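# Close laptop lid without trapping the plugged-in hub cable

## Task

Shut the laptop's lid completely while the USB hub's cable stays out from under it; a lid that comes down on the cable counts as a failure. At the end the hub's cable has to be seated all the way in the laptop's port, the lid should not be pressed on forcefully, and the laptop's base must lie flat, entirely on the table, close to its starting spot.

## Robot and tools

Robot: two arms, left_arm and right_arm, facing a table. left_arm carries a five-finger left hand, right_arm a right hand (mirror images). Arm bases sit near (+0.007, +0.362, 0) m for left_arm and (+0.021, -0.357, 0) m for right_arm, each turned slightly about z.

Frame: the scene frame has its origin at table-top height midway between the bases, +x outward over the table, +y toward left_arm, +z up. Image left/right does not match arm names. All reported positions, orientations and all offsets use these axes.

Hand point: a reference point riding with each palm, 0.05 m in front of it and 0.15 m out from the wrist face. Its +z runs along the straightened fingers, +y out of the palm, +x across the palm (away from the thumb on the right hand, toward it on the left). Straight fingertips extend 0.06-0.07 m past the point along +z and sit 0.06 m behind it along -y. A wrist bracket on the little-finger side can collide with things. Arms track commands loosely: expect 1-5 cm error at rest, usually low, without meaning contact.

A row is always 28 numbers, each in [-1, 1], covering both arms even if one is idle: left dx, dy, dz, rx, ry, rz; left little, ring, middle, index, thumb_bend, thumb_turn; left force_limit, speed; then the same 14 for the right arm. The six pose numbers are an offset (not a pose) from that arm's current Hand target, measured along scene axes: 1.0 equals 0.6 m for dx/dy/dz and 180 degrees for rx/ry/rz, which form a single rotation vector turning about the Hand target's position. Six zeros re-request the current Hand target. Orientation requests are clipped to 40 degrees from the measured one each step.

Hand numbers are absolute motor targets: fingers and thumb_bend +1 straight, -1 curled; thumb_turn +1 beside the palm, -1 opposed in front of it. force_limit maps -1..+1 to roughly 0..10 N fingertip force (0..15 N for the two thumb motors); speed goes from near zero at -1 to full at +0.48 and above. For a soft grip close at speed -0.94 or below. A motor only starts when its target changes by at least 0.002. To leave a hand unchanged, resend the last eight hand numbers you sent it in this scene (or its hand_measured plus hand_force_limit and hand_speed if none sent yet). Opposed thumb and fingers hold objects about 0.035-0.065 m thick, handles down to about 0.025 m.

Tools:
- execute_actions(actions, cameras): actions is a list of actions; each action is up to 15 rows of 28 numbers, one row per 1/30 s step, the last row held to fill 15 steps. Every row in an action counts from the Hand target at that action's start, so repeating an offset in a later action moves further. Images return only for an empty actions list or when cameras names them (["all"], specific names, or []).
- move(target, speed, blend, blocking, cameras): target is one 28-number row or a list of up to 15 rows; all offsets in a list count from the same starting Hand targets, not from the previous row. speed is path top speed in m/s (0.002 to 4.3, default 0.25; rotation capped at twice that in rad/s), one value or one per target. blend in metres rounds corners between listed targets (0 = stop at each). blocking=false returns after about 0.5 s while motion continues. The move caps at 10 s of path. It does not avoid obstacles or the other arm; avoid paths passing near an arm's own base.
- wait(seconds 0-10, cameras): lets time pass holding last commands.
- stop(cameras): brakes a running move.
- zoom_image(camera, region [x0,y0,x1,y1] pixels, at most 504x504): enlarge part of the newest image from cam_high, cam_low, cam_left_wrist or cam_right_wrist (all 672x504).
- show_instructions(): shows reference images.
- finished_scene(scene): ends the current scene, given its integer number; irreversible.

Results: each arm's end_effector_position (m) and end_effector_quat_wxyz, Hand target (the pose next offsets start from), joint positions, velocities (possibly shown as within noise), joint torques (include arm weight, with offsets and noise; numbers 3 and 4 wrap at ±28 N m), hand_measured, hand_stopped_by (moving, target, force, stalled, fault), hand_load_n (positive when pushing a finger open; near 0 after a lost grip), hand_force_limit, hand_speed, motor temperatures, and MOTOR HOT or fault lines. A move adds a "move:" line with its ending (done, off_target, moving, held, fault) and limits such as paced or held. done means at rest within 10 mm and 2 degrees; neither done nor off_target says anything about contact.

Cautions: approach the lid gently and slowly; faster motion and targets set far beyond contact press harder. A blocked arm keeps pushing until commanded back past its hand point. Check the cable's route with zoomed images before lowering the lid fully, and keep the hub plugged in. Do not shove the laptop off its spot, tip it, or let anything fall off the table. Keep the arms from touching each other and never close one hand on the other's fingers. Avoid squeezing too hard or loading fingers with pulls or twists. Long stretched-out holds or pushing into unreachable poses heat motors; at 100 °C an arm drops. Loose objects may occasionally get nudged by outside forces.

Each tool is called after "Call:" as name([rows], argument=value, ...), one row to a line, values as JSON.

Reference images:

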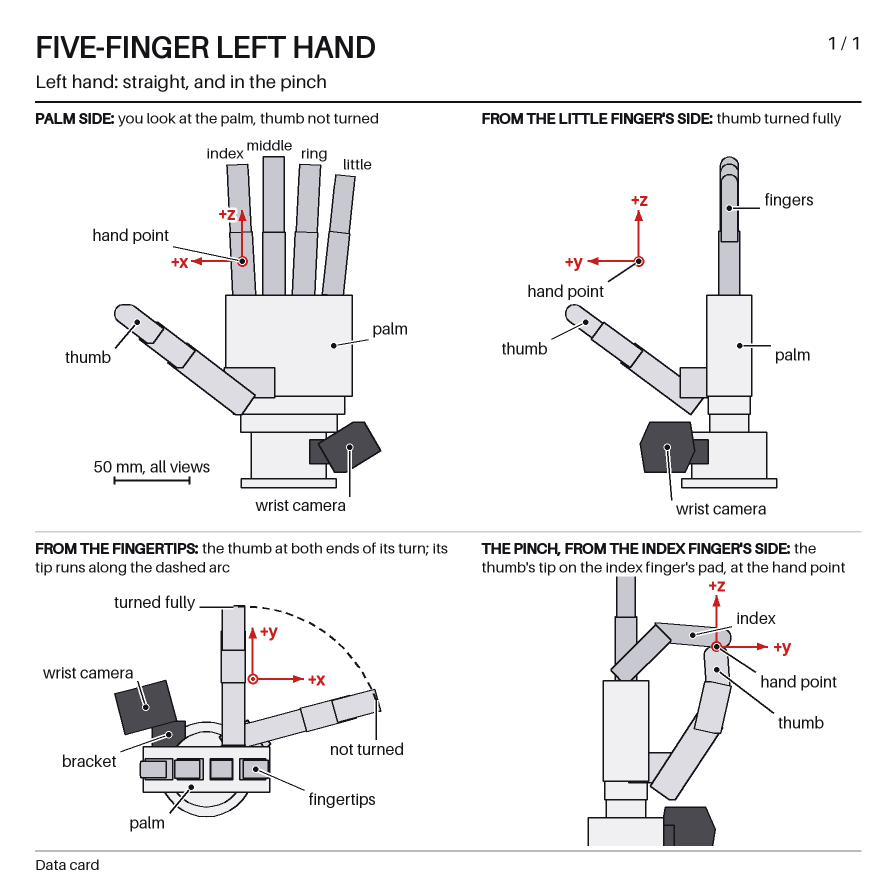

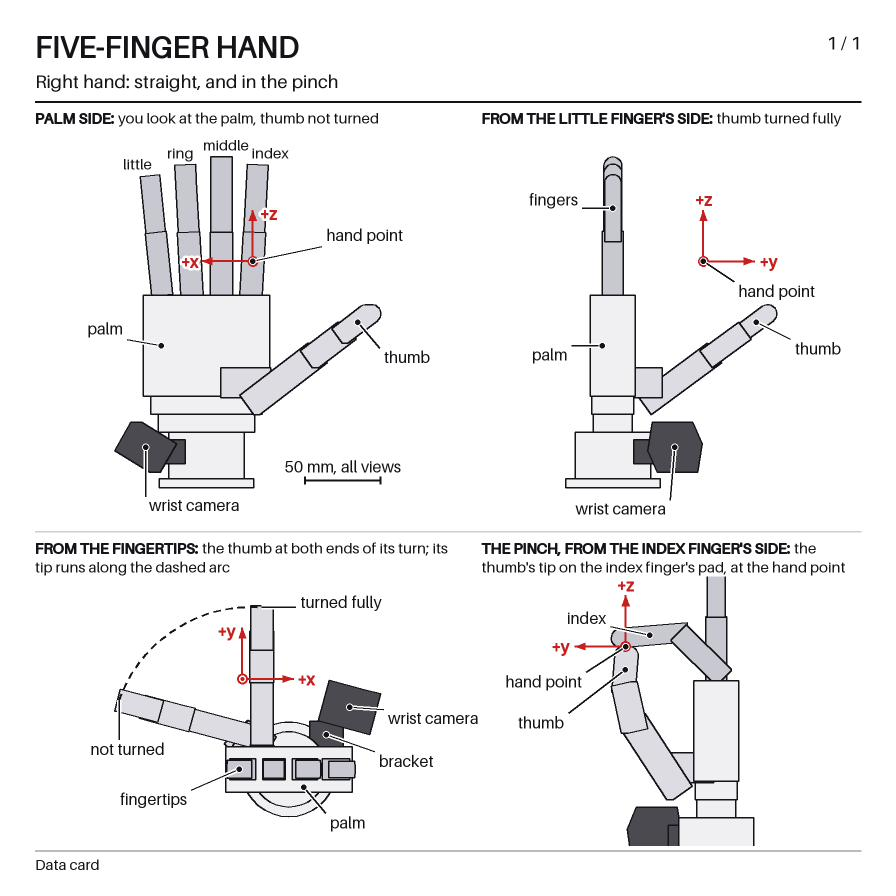

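## Session

Call:
execute_actions(actions=[])

Call:
zoom_image(camera="cam_high", region=[180, 90, 500, 290])

Call:
zoom_image(camera="cam_low", region=[300, 120, 600, 360])

Scene clock: 0.00 s.
left_arm: end_effector_position=(+0.4641, +0.4188, +0.2131) hand_measured=(+1.000, +1.000, +1.000, +1.000, +1.000, +1.000) hand_load_n=(+0.0, +0.0, +0.0, +0.0, +0.0, +0.0) hand_stopped_by=(target, target, target, target, target, target) hand_force_limit=0.00 hand_speed=-0.80 end_effector_quat_wxyz=(+0.137, -0.215, +0.960, +0.117) | right_arm: end_effector_position=(+0.8414, -0.5531, +0.2950) hand_measured=(+1.000, +1.000, +1.000, +1.000, +1.000, +1.000) hand_load_n=(+0.0, +0.0, +0.0, +0.0, +0.0, +0.0) hand_stopped_by=(target, target, target, target, target, target) hand_force_limit=0.00 hand_speed=-0.80 end_effector_quat_wxyz=(-0.294, +0.697, -0.139, +0.639)
Joint positions: left_arm=[-0.05 1.537 1.421 -1.255 -0.305 1.078] | right_arm=[-0.274 1.927 1.652 0.265 -0.56 -0.948]
Joint velocities: within noise
Joint torques (N m): no reading
Motor temperatures (°C): left_arm=[30 32 33 30 27 29] | right_arm=[30 33 30 31 27 29]
Heat: left arm: hottest elbow 33 °C; right arm: hottest shoulder 33 °C.
Hand target: left_arm +0.4715, +0.4182, +0.2242; +0.152, -0.217, +0.958, +0.113 | right_arm +0.8464, -0.5548, +0.3005; -0.294, +0.693, -0.135, +0.644

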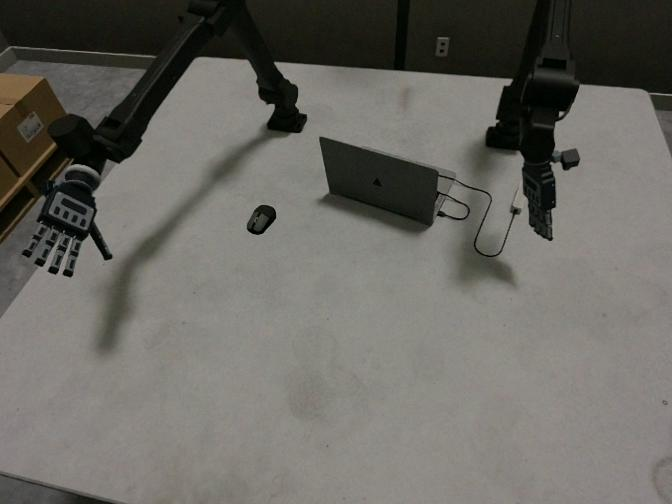

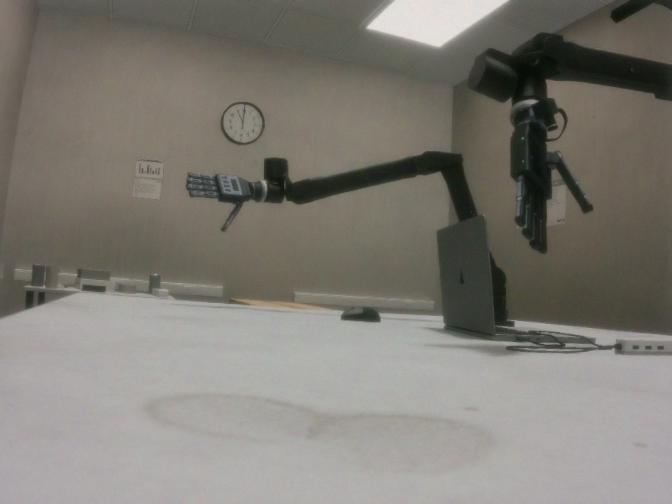

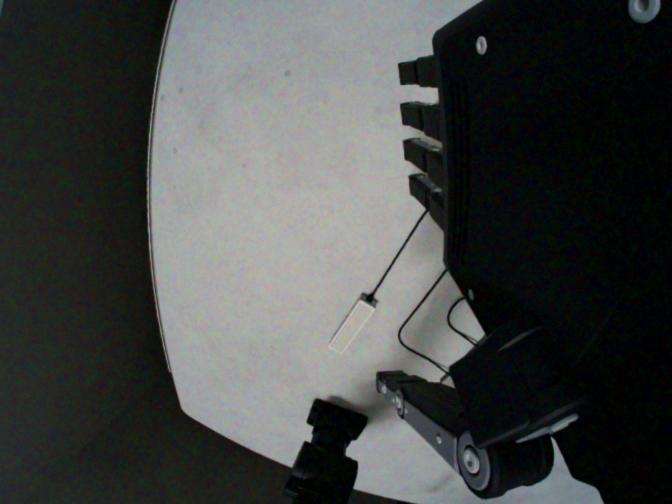

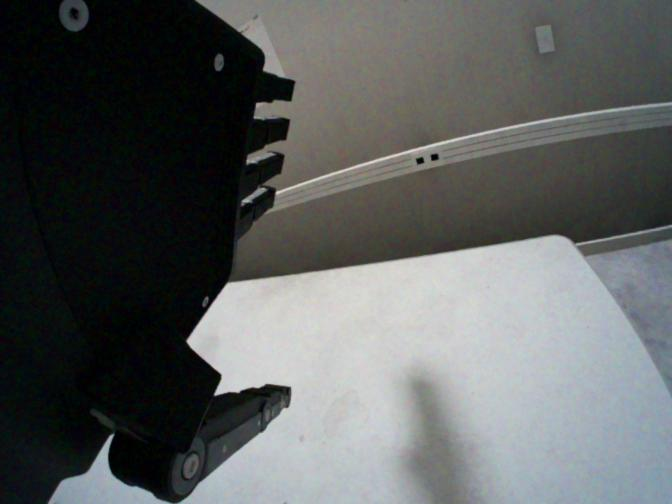

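Scaled by 1.575 from the camera's 672x504 image, which has a finer 960x720 frame.

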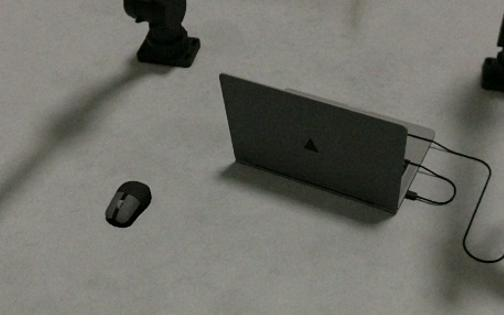

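Scaled by 1.680 from the camera's 672x504 image, which has a finer 960x720 frame.

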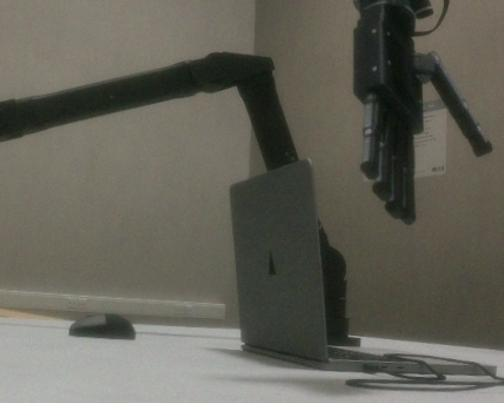

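Call:
zoom_image(camera="cam_high", region=[410, 150, 550, 270])

Scaled by 3.600 from the camera's 672x504 image, which has a finer 960x720 frame.

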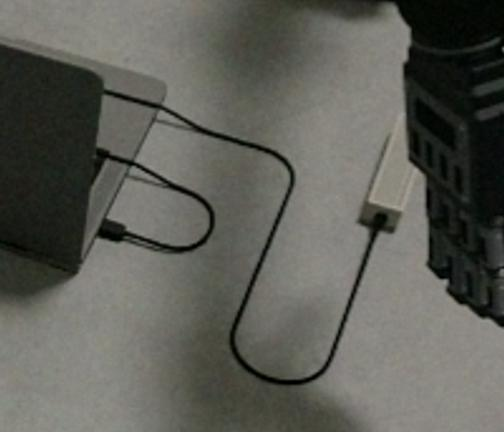

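Call:
move(target=[-0.334,-0.127,-0.04,-0.0931,0.0778,0.0072,-1,-1,-1,1,1,1,0,0.3,-0.41,0.558,0.1,0.2496,0.4755,-0.353,1,1,1,1,1,1,0,-0.8], cameras=["cam_high","cam_left_wrist","cam_right_wrist"], speed=0.4)

Call:
zoom_image(camera="cam_high", region=[410, 110, 550, 270])

Call:
zoom_image(camera="cam_left_wrist", region=[230, 0, 480, 250])

Scene clock: 46.70 s.
left_arm: end_effector_position=(+0.2737, +0.3455, +0.1962) hand_measured=(-1.000, -1.000, -1.000, +1.000, +1.000, +1.000) hand_load_n=(+0.0, +0.0, +0.0, +0.0, +0.0, +0.0) hand_stopped_by=(target, target, target, target, target, target) hand_force_limit=0.00 hand_speed=0.30 end_effector_quat_wxyz=(-0.003, -0.232, +0.973, +0.002) | right_arm: end_effector_position=(+0.6047, -0.2206, +0.3648) hand_measured=(+1.000, +1.000, +1.000, +1.000, +1.000, +1.000) hand_load_n=(+0.0, +0.0, -0.5, +0.0, +0.0, +0.0) hand_stopped_by=(target, target, target, target, target, target) hand_force_limit=0.00 hand_speed=-0.80 end_effector_quat_wxyz=(+0.152, -0.597, +0.785, -0.071)
Joint positions: left_arm=[-0.14 1.203 1.086 -1.461 -0.001 0.929] | right_arm=[0.186 1.883 2.318 -1.67 -0.026 0.41]
Joint torques (N m): left_arm=[0.38 -5.6 6.39 -0.08 0.04 -0.15] | right_arm=[1.08 -19.02 8.36 0.16 -0.12 0.02]
Motor temperatures (°C): left_arm=[30 33 37 30 27 29] | right_arm=[30 36 35 31 27 29]
Heat: left arm: hottest elbow 37 °C; right arm: hottest shoulder 36 °C.
Hand target: left_arm +0.2710, +0.3420, +0.2002; +0.000, -0.232, +0.973, -0.001 | right_arm +0.6004, -0.2200, +0.3605; +0.000, -0.613, +0.790, -0.001
Off the commanded pose: left_arm 0.006 m, 0 deg | right_arm 0.006 m, 19 deg.
joint sent to its limit (right arm) — joint 4 (wrist pitch), lower limit. The joint targets are off in orientation, not in position.
move: off_target (right_arm)
Images, in order (width x height): cam_high 672x504, cam_left_wrist 672x504, cam_right_wrist 672x504.

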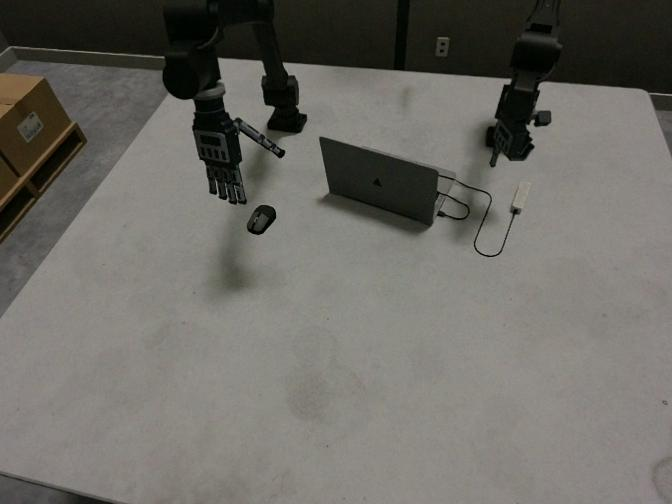

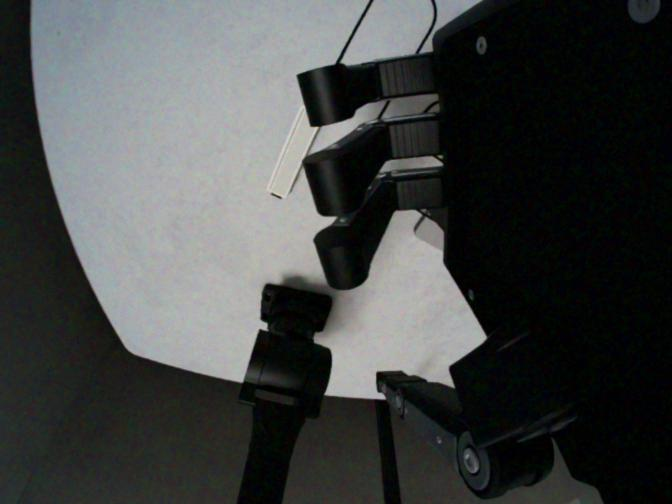

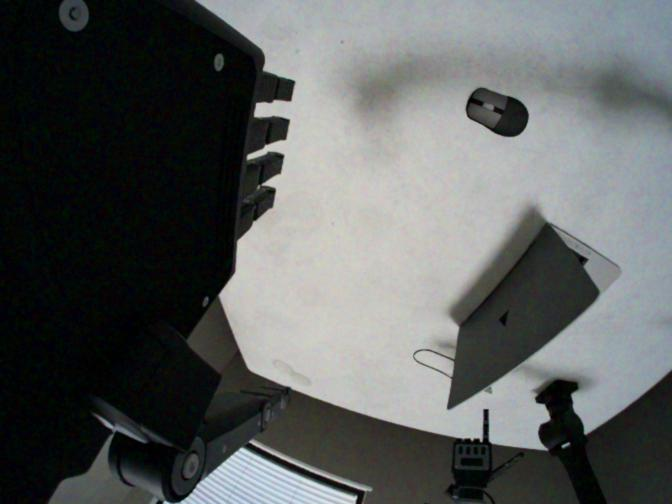

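Scaled by 3.150 from the camera's 672x504 image, which has a finer 960x720 frame.

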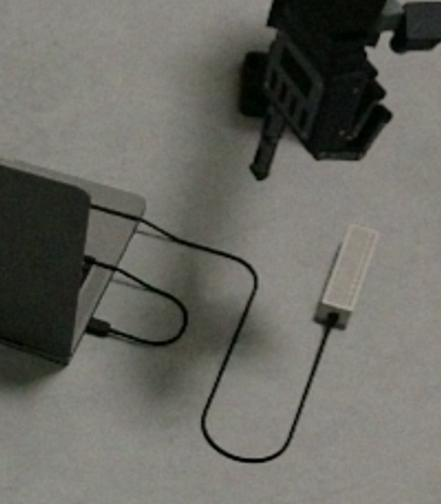

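Scaled by 2.016 from the camera's 672x504 image, which has a finer 960x720 frame.

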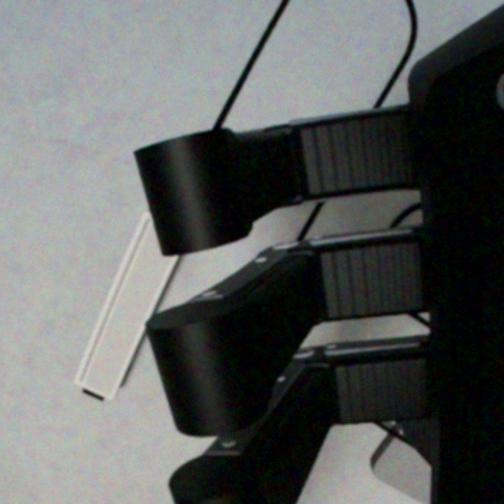

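Call:
move(target=[0,0,-0.167,0,0,0,-1,-1,-1,1,1,1,0,0.3,-0.284,0.415,-0.15,0,0,0,1,1,1,1,1,1,0,-0.8], cameras=["cam_high","cam_left_wrist","cam_right_wrist"], speed=0.3)

Call:
zoom_image(camera="cam_high", region=[410, 130, 550, 270])

Call:
zoom_image(camera="cam_right_wrist", region=[230, 100, 530, 400])

Scene clock: 61.53 s.
left_arm: end_effector_position=(+0.2685, +0.3464, +0.1016) hand_measured=(-1.000, -1.000, -1.000, +1.000, +1.000, +1.000) hand_load_n=(+0.0, +0.0, +0.0, +0.0, +0.0, +0.0) hand_stopped_by=(target, target, target, target, target, target) hand_force_limit=0.00 hand_speed=0.30 end_effector_quat_wxyz=(-0.002, -0.232, +0.973, +0.001) | right_arm: end_effector_position=(+0.4303, +0.0305, +0.2840) hand_measured=(+1.000, +1.000, +1.000, +1.000, +1.000, +1.000) hand_load_n=(+0.0, +0.0, +0.0, +0.5, +0.0, +0.0) hand_stopped_by=(target, target, target, target, target, target) hand_force_limit=0.00 hand_speed=-0.80 end_effector_quat_wxyz=(+0.042, -0.616, +0.787, -0.001)
Joint positions: left_arm=[-0.14 1.252 0.871 -1.194 -0.001 0.929] | right_arm=[0.693 1.806 1.989 -1.67 0 0.885]
Joint torques (N m): left_arm=[0.32 -4.25 6.02 0.5 0.03 -0.15] | right_arm=[0.73 -16.5 8.9 -0.34 -0.11 0.01]
Heat: left arm: hottest elbow 37 °C; right arm: hottest shoulder 37 °C.
Hand target: left_arm +0.2709, +0.3421, +0.1000; +0.000, -0.232, +0.973, -0.001 | right_arm +0.4300, +0.0290, +0.2706; +0.000, -0.613, +0.790, -0.001
Off the commanded pose: left_arm 0.005 m, 0 deg | right_arm 0.014 m, 5 deg.
joint sent to its limit (right arm) — joint 4 (wrist pitch), lower limit. The joint targets still meet the commanded pose.
move: off_target (right_arm)
Images, in order (width x height): cam_high 672x504, cam_left_wrist 672x504, cam_right_wrist 672x504.

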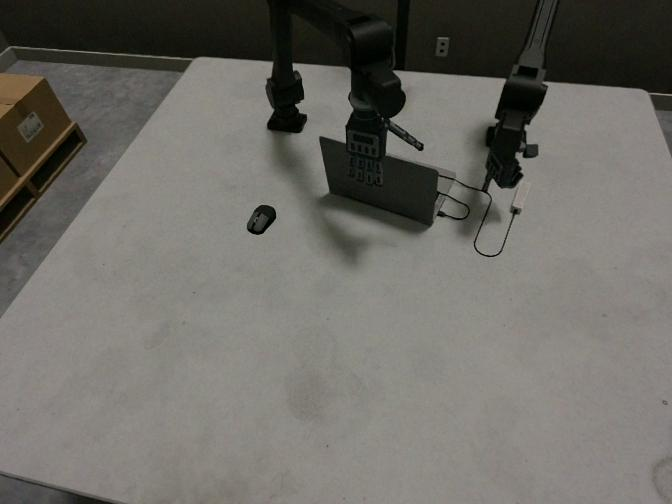

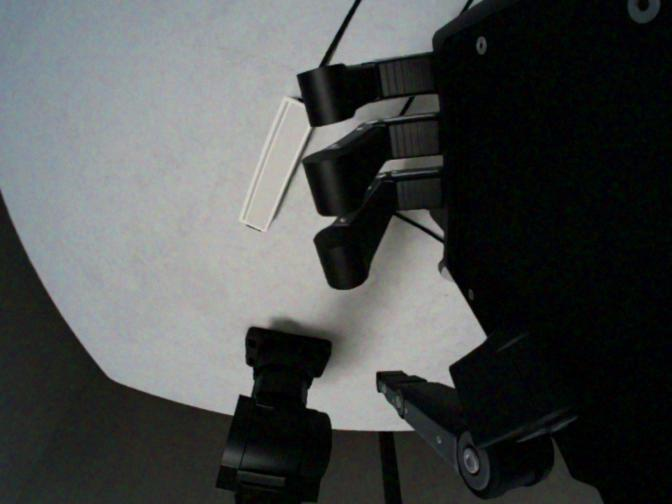

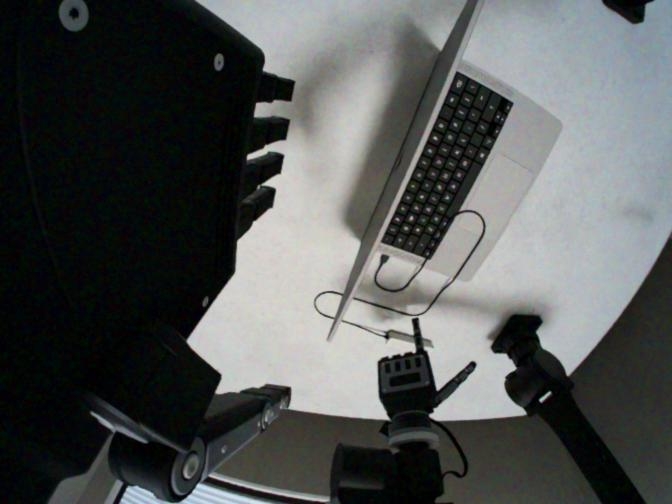

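Scaled by 3.600 from the camera's 672x504 image, which has a finer 960x720 frame.

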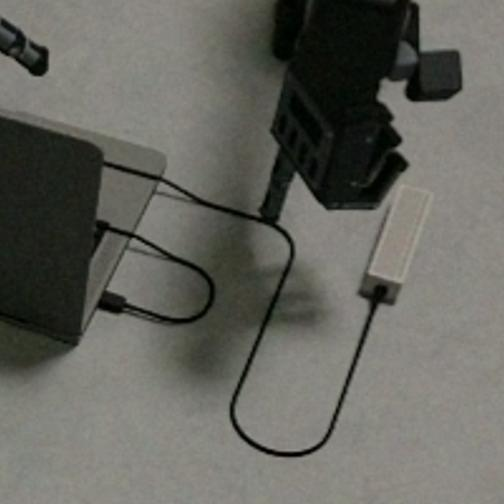

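Scaled by 1.680 from the camera's 672x504 image, which has a finer 960x720 frame.

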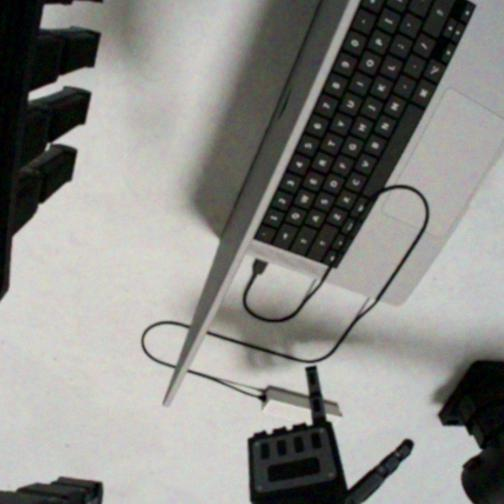

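Call:
move([
  [0.008,-0.03,0,0,0,0,-1,-1,-1,1,1,1,0,0.3,0,0,0,0,0,0,1,1,1,1,1,1,0,-0.8],
  [0.008,-0.03,-0.06,0,0,0,-1,-1,-1,1,1,1,0,0.3,0,0,0,0,0,0,1,1,1,1,1,1,0,-0.8],
  [0.06,0.08,-0.06,0,0,0,-1,-1,-1,1,1,1,0,0.3,0,0,0,0,0,0,1,1,1,1,1,1,0,-0.8],
], cameras=["cam_high","cam_right_wrist"], speed=0.12)

Call:
zoom_image(camera="cam_high", region=[410, 130, 550, 270])

Call:
zoom_image(camera="cam_right_wrist", region=[230, 100, 530, 400])

Scene clock: 70.00 s.
left_arm: end_effector_position=(+0.2912, +0.3817, +0.0620) hand_measured=(-1.000, -1.000, -1.000, +1.000, +1.000, +1.000) hand_load_n=(+0.0, +0.0, +0.0, +0.0, +0.0, +0.0) hand_stopped_by=(target, target, target, target, target, target) hand_force_limit=0.00 hand_speed=0.30 end_effector_quat_wxyz=(-0.011, -0.230, +0.973, -0.005) | right_arm: end_effector_position=(+0.4304, +0.0306, +0.2840) hand_measured=(+1.000, +1.000, +1.000, +1.000, +1.000, +1.000) hand_load_n=(+0.0, +0.0, +0.0, +0.0, +0.0, +0.0) hand_stopped_by=(target, target, target, target, target, target) hand_force_limit=0.00 hand_speed=-0.80 end_effector_quat_wxyz=(+0.042, -0.615, +0.787, -0.001)
Joint positions: left_arm=[-0.017 1.363 0.856 -1.082 0.015 1.055] | right_arm=[0.693 1.806 1.989 -1.67 0 0.886]
Joint torques (N m): left_arm=[2.37 -4.07 7.73 0.53 -0.65 0.09] | right_arm=[0.73 -16.44 8.88 -0.35 -0.11 0.01]
Heat: left arm: hottest elbow 37 °C; right arm: hottest shoulder 37 °C.
Hand target: left_arm +0.3070, +0.3900, +0.0640; +0.000, -0.232, +0.973, -0.001 | right_arm +0.4300, +0.0290, +0.2706; +0.000, -0.613, +0.790, -0.001
Off the commanded pose: left_arm 0.018 m, 1 deg | right_arm 0.014 m, 5 deg.
joint sent to its limit (right arm) — joint 4 (wrist pitch), lower limit. The joint targets still meet the commanded pose.
move: off_target (left_arm, right_arm)
Images, in order (width x height): cam_high 672x504, cam_right_wrist 672x504.

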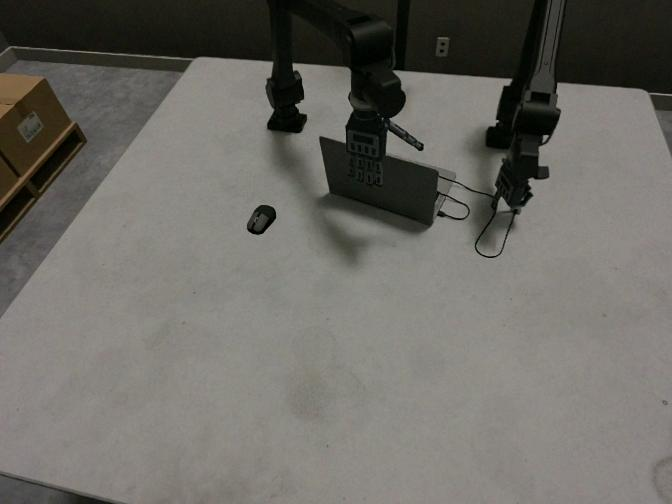

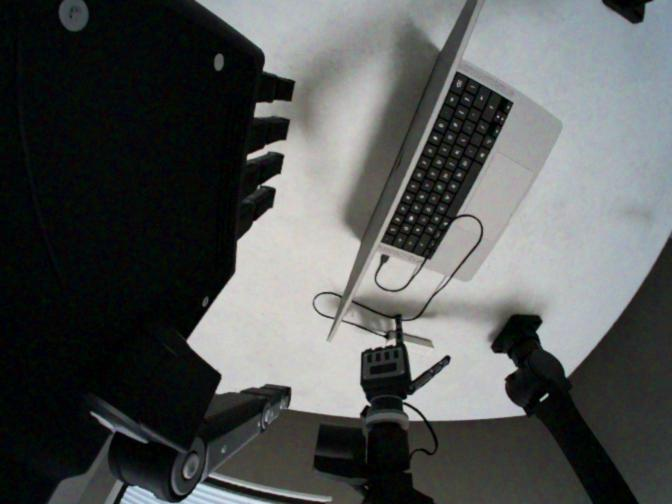

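Scaled by 3.600 from the camera's 672x504 image, which has a finer 960x720 frame.

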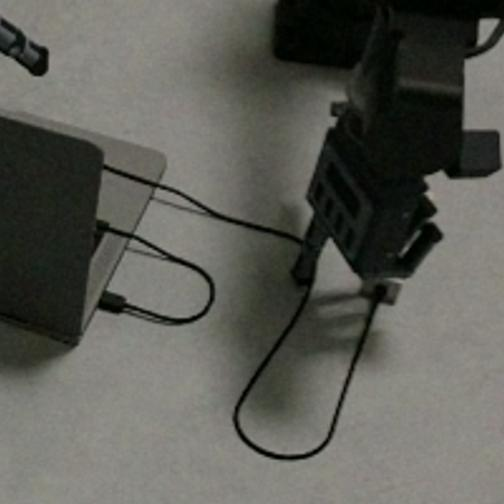

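Scaled by 1.680 from the camera's 672x504 image, which has a finer 960x720 frame.

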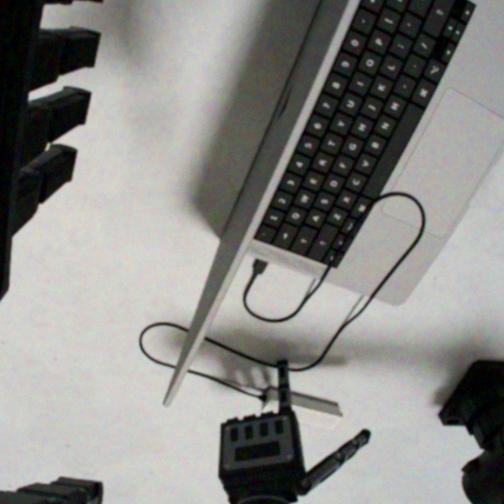

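Call:
move([
  [0.02,0.19,0,0,0,0,-1,-1,-1,1,1,1,0,0.3,0,0,0,0,0,0,1,1,1,1,1,1,0,-0.8],
], cameras=["cam_high","cam_right_wrist"], speed=0.12)

Call:
zoom_image(camera="cam_high", region=[410, 130, 590, 290])

Call:
zoom_image(camera="cam_right_wrist", region=[230, 100, 530, 400])

Scene clock: 75.50 s.
left_arm: end_effector_position=(+0.3062, +0.4912, +0.0616) hand_measured=(-1.000, -1.000, -1.000, +1.000, +1.000, +1.000) hand_load_n=(+0.0, +0.0, +0.0, +0.5, +0.0, +0.0) hand_stopped_by=(target, target, target, target, target, target) hand_force_limit=0.00 hand_speed=0.30 end_effector_quat_wxyz=(-0.008, -0.232, +0.973, -0.007) | right_arm: end_effector_position=(+0.4304, +0.0306, +0.2840) hand_measured=(+1.000, +1.000, +1.000, +1.000, +1.000, +1.000) hand_load_n=(+0.0, +0.0, +0.0, +0.0, +0.0, +0.0) hand_stopped_by=(target, target, target, target, target, target) hand_force_limit=0.00 hand_speed=-0.80 end_effector_quat_wxyz=(+0.042, -0.615, +0.787, -0.001)
Joint positions: left_arm=[0.289 1.429 0.923 -1.082 0.014 1.358] | right_arm=[0.693 1.806 1.989 -1.67 0 0.886]
Joint torques (N m): left_arm=[2.26 -4.89 7.88 0.44 -0.64 0.12] | right_arm=[0.79 -16.56 8.87 -0.36 -0.12 0.02]
Heat: left arm: hottest elbow 37 °C; right arm: hottest shoulder 37 °C.
Hand target: left_arm +0.3190, +0.5041, +0.0640; +0.000, -0.232, +0.973, -0.001 | right_arm +0.4300, +0.0290, +0.2706; +0.000, -0.613, +0.790, -0.001
Off the commanded pose: left_arm 0.018 m, 1 deg | right_arm 0.014 m, 5 deg.
joint sent to its limit (right arm) — joint 4 (wrist pitch), lower limit. The joint targets still meet the commanded pose.
move: off_target (left_arm, right_arm)
Images, in order (width x height): cam_high 672x504, cam_right_wrist 672x504.

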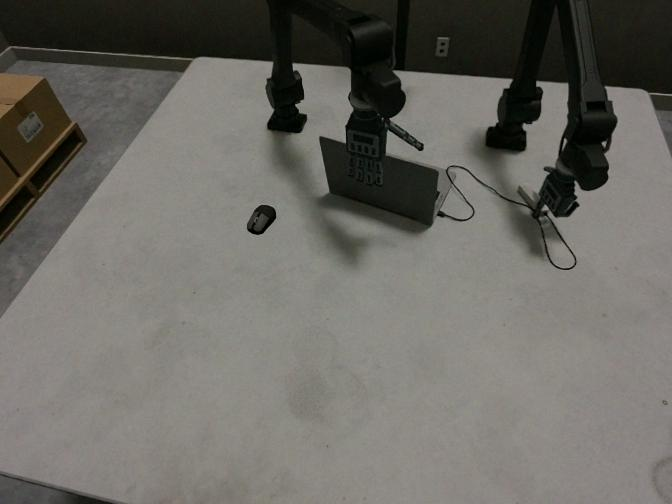

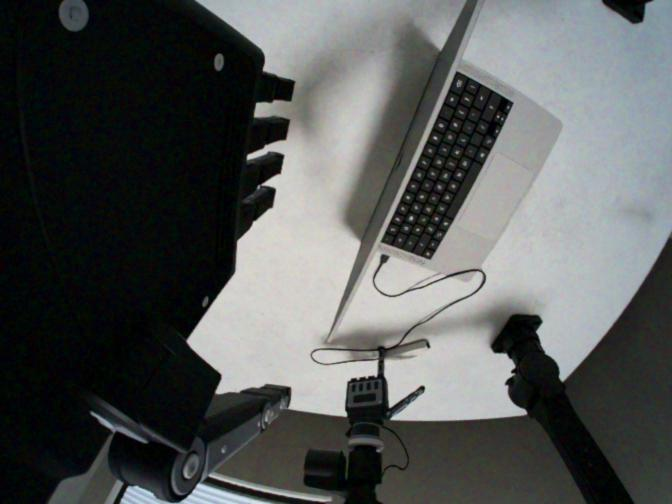

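Scaled by 2.800 from the camera's 672x504 image, which has a finer 960x720 frame.

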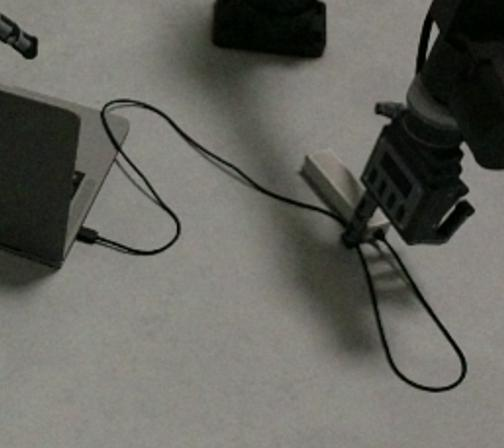

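Scaled by 1.680 from the camera's 672x504 image, which has a finer 960x720 frame.

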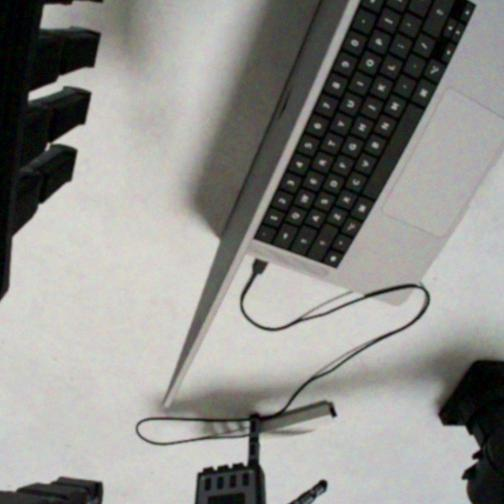

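Call:
move([
  [0.0,0.15,0,0,0,0,-1,-1,-1,1,1,1,0,0.3,0,0,0,0,0,0,1,1,1,1,1,1,0,-0.8],
], cameras=["cam_high","cam_right_wrist"], speed=0.12)

Call:
zoom_image(camera="cam_high", region=[410, 130, 610, 300])

Call:
zoom_image(camera="cam_right_wrist", region=[270, 150, 530, 400])

Scene clock: 78.90 s.
left_arm: end_effector_position=(+0.3098, +0.5792, +0.0616) hand_measured=(-1.000, -1.000, -1.000, +1.000, +1.000, +1.000) hand_load_n=(+0.0, +0.0, +0.0, +0.5, +0.0, +0.0) hand_stopped_by=(target, target, target, target, target, target) hand_force_limit=0.00 hand_speed=0.30 end_effector_quat_wxyz=(-0.006, -0.233, +0.972, -0.008) | right_arm: end_effector_position=(+0.4304, +0.0306, +0.2840) hand_measured=(+1.000, +1.000, +1.000, +1.000, +1.000, +1.000) hand_load_n=(+0.0, +0.0, +0.0, +0.0, +0.0, +0.0) hand_stopped_by=(target, target, target, target, target, target) hand_force_limit=0.00 hand_speed=-0.80 end_effector_quat_wxyz=(+0.042, -0.615, +0.787, -0.001)
Joint positions: left_arm=[0.501 1.512 1.014 -1.087 0.013 1.568] | right_arm=[0.693 1.806 1.989 -1.67 0 0.886]
Joint torques (N m): left_arm=[2.14 -6.12 7.94 0.32 -0.58 0.13] | right_arm=[0.73 -16.5 8.88 -0.35 -0.12 0.02]
Heat: left arm: hottest elbow 37 °C; right arm: hottest shoulder 37 °C.
Hand target: left_arm +0.3191, +0.5940, +0.0640; +0.000, -0.232, +0.973, -0.001 | right_arm +0.4300, +0.0290, +0.2706; +0.000, -0.613, +0.790, -0.001
Off the commanded pose: left_arm 0.018 m, 1 deg | right_arm 0.014 m, 5 deg.
joint sent to its limit (right arm) — joint 4 (wrist pitch), lower limit. The joint targets still meet the commanded pose.
move: off_target (left_arm, right_arm)
Images, in order (width x height): cam_high 672x504, cam_right_wrist 672x504.

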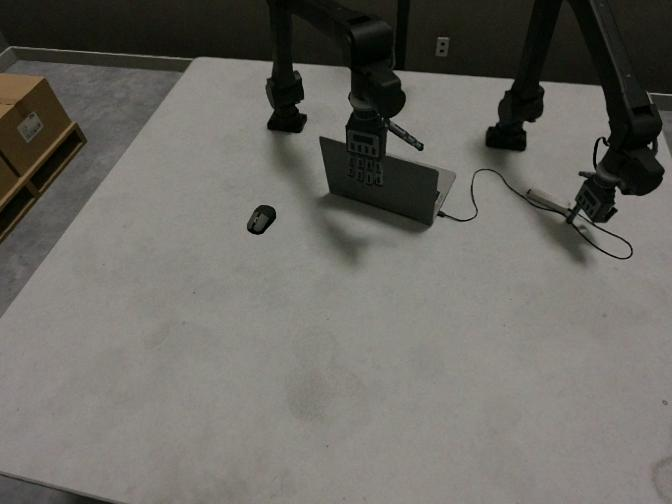

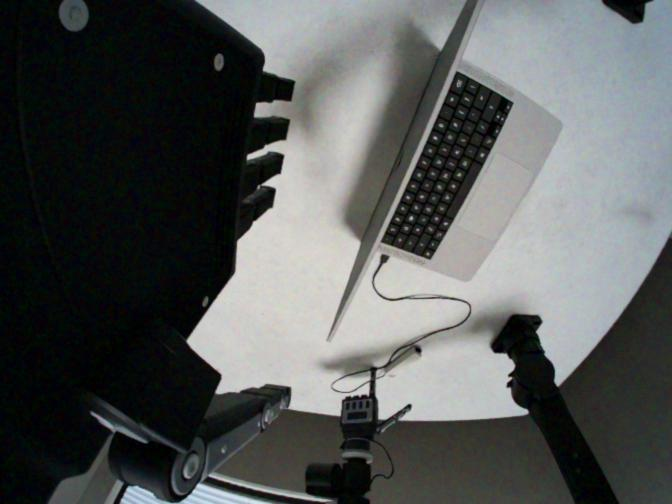

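Scaled by 2.520 from the camera's 672x504 image, which has a finer 960x720 frame.

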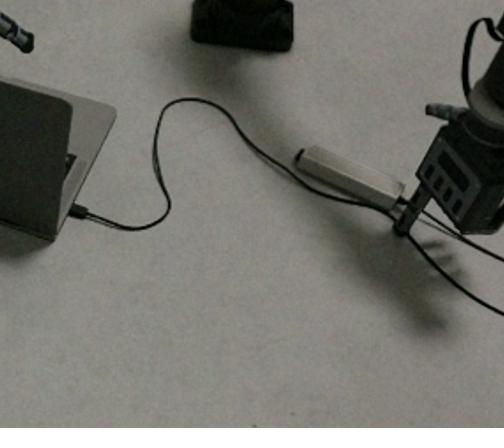

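Scaled by 1.938 from the camera's 672x504 image, which has a finer 960x720 frame.

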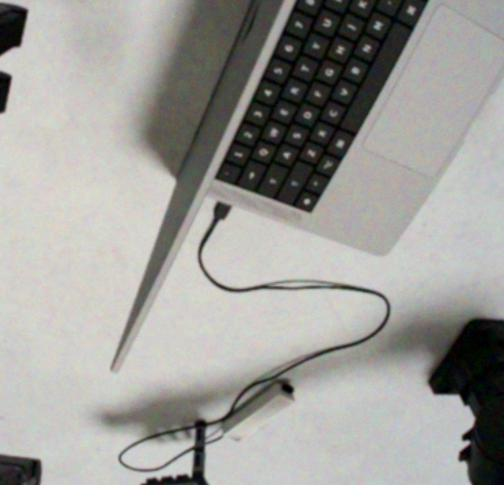

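Call:
move([
  [0,-0.02,0.01,0,0,0,-1,-1,-1,1,1,1,0,0.3,-0.1129,0.0292,-0.051,0,0,0,1,1,1,1,1,1,0,-0.8],
  [0,-0.03,0.15,0,0,0,-1,-1,-1,1,1,1,0,0.3,-0.2226,0.0575,-0.0427,0,0,0,1,1,1,1,1,1,0,-0.8],
  [0,-0.03,0.2,0,0,0,-1,-1,-1,1,1,1,0,0.3,-0.2662,0.0688,-0.0543,0,0,0,1,1,1,1,1,1,0,-0.8],
  [0,-0.03,0.22,0,0,0,-1,-1,-1,1,1,1,0,0.3,-0.3256,0.0841,-0.0877,0,0,0,1,1,1,1,1,1,0,-0.8],
], cameras=["cam_high","cam_low","cam_right_wrist"], speed=[0.15,0.12,0.12,0.12], blend=[0.01,0.01,0.01,0])

Call:
zoom_image(camera="cam_high", region=[310, 100, 610, 300])

Call:
zoom_image(camera="cam_low", region=[400, 180, 640, 370])

Scene clock: 88.20 s.
left_arm: end_effector_position=(+0.3057, +0.5737, +0.1758) hand_measured=(-1.000, -1.000, -1.000, +1.000, +1.000, +1.000) hand_load_n=(+0.5, +0.0, +0.0, +0.0, +0.0, +0.0) hand_stopped_by=(target, target, target, target, target, target) hand_force_limit=0.00 hand_speed=0.30 end_effector_quat_wxyz=(-0.025, -0.232, +0.972, -0.008) | right_arm: end_effector_position=(+0.2587, +0.0739, +0.2223) hand_measured=(+1.000, +1.000, +1.000, +1.000, +1.000, +1.000) hand_load_n=(+0.0, +0.0, +1.0, +0.0, -0.5, +0.0) hand_stopped_by=(target, target, target, target, target, target) hand_force_limit=0.00 hand_speed=-0.80 end_effector_quat_wxyz=(+0.012, -0.600, +0.800, -0.011)
Joint positions: left_arm=[0.489 1.419 1.227 -1.43 0.004 1.558] | right_arm=[0.995 1.58 1.537 -1.511 0.029 1.227]
Joint torques (N m): left_arm=[0.38 -8.29 9.39 -0.13 -0.18 -0.16] | right_arm=[3.55 -14.92 7.62 -0.03 -0.99 -0.05]
Heat: left arm: hottest elbow 37 °C; right arm: hottest shoulder 37 °C.
Hand target: left_arm +0.3191, +0.5761, +0.1960; +0.000, -0.232, +0.973, -0.001 | right_arm +0.2345, +0.0795, +0.2179; +0.000, -0.613, +0.790, -0.001
Off the commanded pose: left_arm 0.024 m, 3 deg | right_arm 0.025 m, 3 deg.
move: off_target (left_arm, right_arm)
Images, in order (width x height): cam_high 672x504, cam_low 672x504, cam_right_wrist 672x504.

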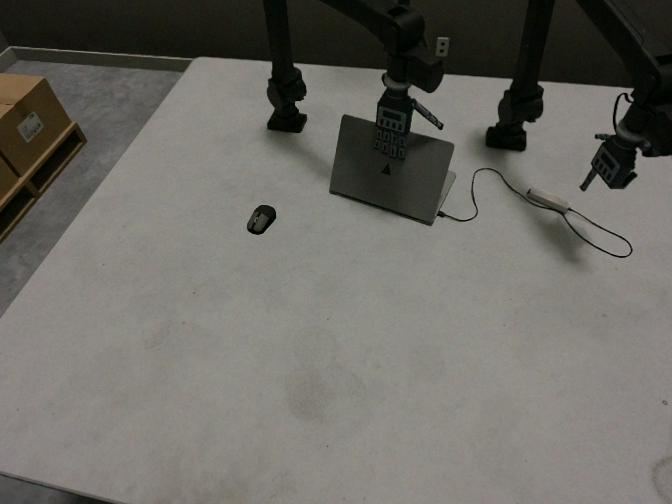

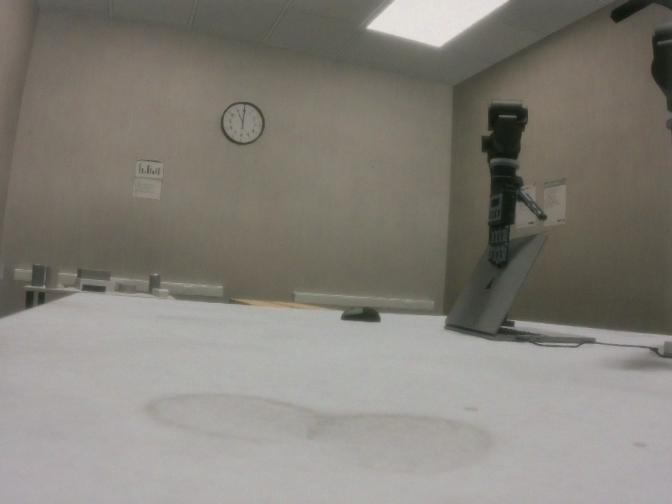

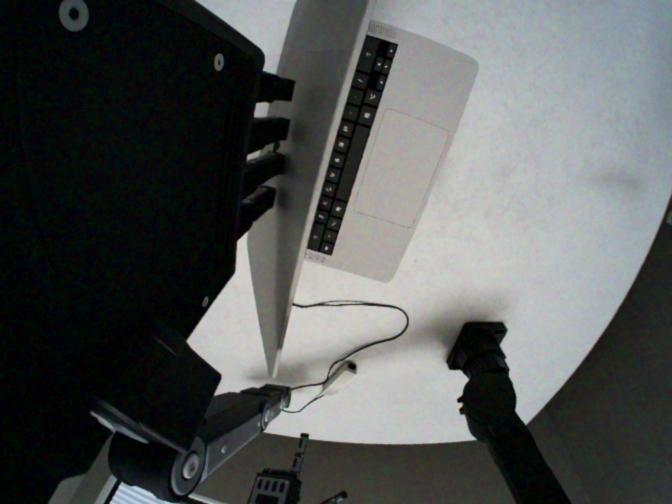

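Scaled by 1.680 from the camera's 672x504 image, which has a finer 960x720 frame.

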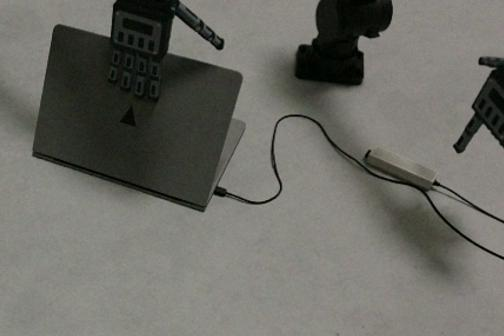

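Scaled by 2.100 from the camera's 672x504 image, which has a finer 960x720 frame.

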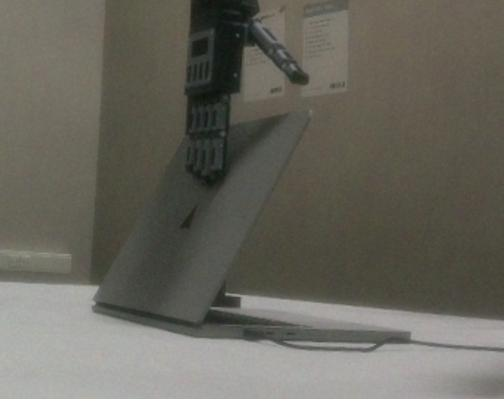

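Call:
move([
  [0,0,0,0,0,0,-1,-1,-1,1,1,1,0,0.3,-0.0471,0.0122,-0.034,0,0,0,1,1,1,1,1,1,0,-0.8],
  [0,0,0,0,0,0,-1,-1,-1,1,1,1,0,0.3,-0.0863,0.0223,-0.0915,0,0,0,1,1,1,1,1,1,0,-0.8],
  [0,0,0,0,0,0,-1,-1,-1,1,1,1,0,0.3,-0.1173,0.0303,-0.1665,0,0,0,1,1,1,1,1,1,0,-0.8],
], cameras=["cam_high","cam_low","cam_right_wrist"], speed=0.1, blend=[0.01,0.01,0])

Call:
zoom_image(camera="cam_high", region=[310, 110, 510, 270])

Call:
zoom_image(camera="cam_low", region=[420, 250, 620, 370])

Scene clock: 97.73 s.
left_arm: end_effector_position=(+0.3057, +0.5737, +0.1758) hand_measured=(-1.000, -1.000, -1.000, +1.000, +1.000, +1.000) hand_load_n=(+0.0, +0.0, +0.0, +0.0, -0.5, +0.0) hand_stopped_by=(target, target, target, target, target, target) hand_force_limit=0.00 hand_speed=0.30 end_effector_quat_wxyz=(-0.025, -0.232, +0.972, -0.008) | right_arm: end_effector_position=(+0.1823, +0.0966, +0.1363) hand_measured=(+1.000, +1.000, +1.000, +1.000, +1.000, +1.000) hand_load_n=(+0.0, +0.0, +0.5, +0.5, +0.0, +0.0) hand_stopped_by=(target, target, target, target, target, target) hand_force_limit=0.00 hand_speed=-0.80 end_effector_quat_wxyz=(+0.021, -0.604, +0.797, -0.001)
Joint positions: left_arm=[0.489 1.419 1.227 -1.43 0.004 1.558] | right_arm=[1.155 1.551 1.27 -1.254 0.02 1.377]
Joint torques (N m): left_arm=[0.32 -8.29 9.39 -0.13 -0.18 -0.15] | right_arm=[2.9 -11.75 7.3 0.38 -0.67 -0.02]
Heat: left arm: hottest elbow 38 °C; right arm: hottest shoulder 37 °C.
Hand target: left_arm +0.3191, +0.5761, +0.1960; +0.000, -0.232, +0.973, -0.001 | right_arm +0.1643, +0.0976, +0.1179; +0.000, -0.613, +0.790, -0.001
Off the commanded pose: left_arm 0.024 m, 3 deg | right_arm 0.026 m, 3 deg.
move: off_target (left_arm, right_arm)
Images, in order (width x height): cam_high 672x504, cam_low 672x504, cam_right_wrist 672x504.

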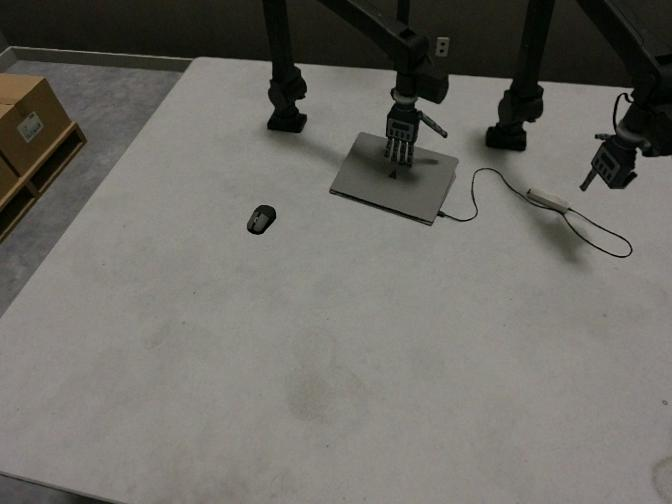

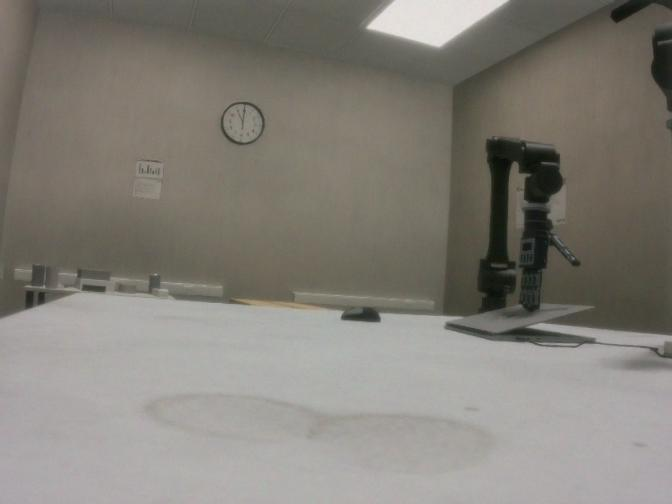

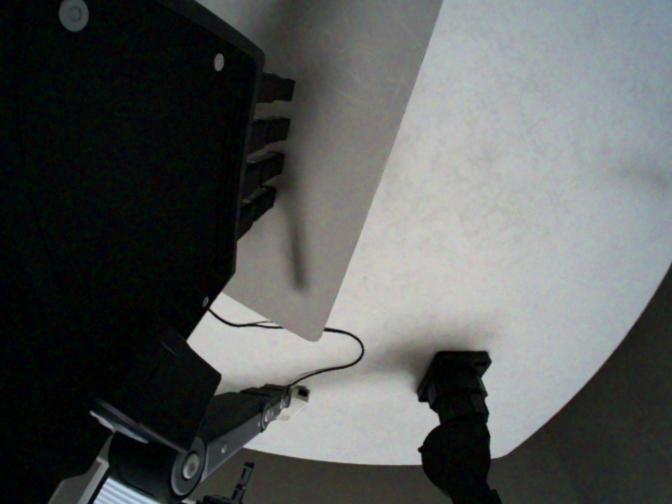

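Scaled by 2.520 from the camera's 672x504 image, which has a finer 960x720 frame.

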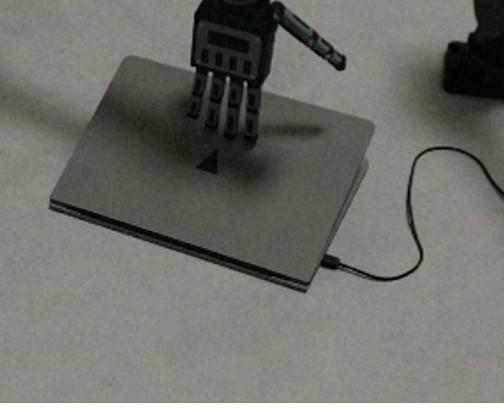

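Scaled by 2.520 from the camera's 672x504 image, which has a finer 960x720 frame.

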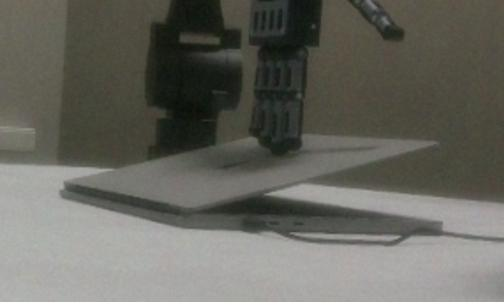

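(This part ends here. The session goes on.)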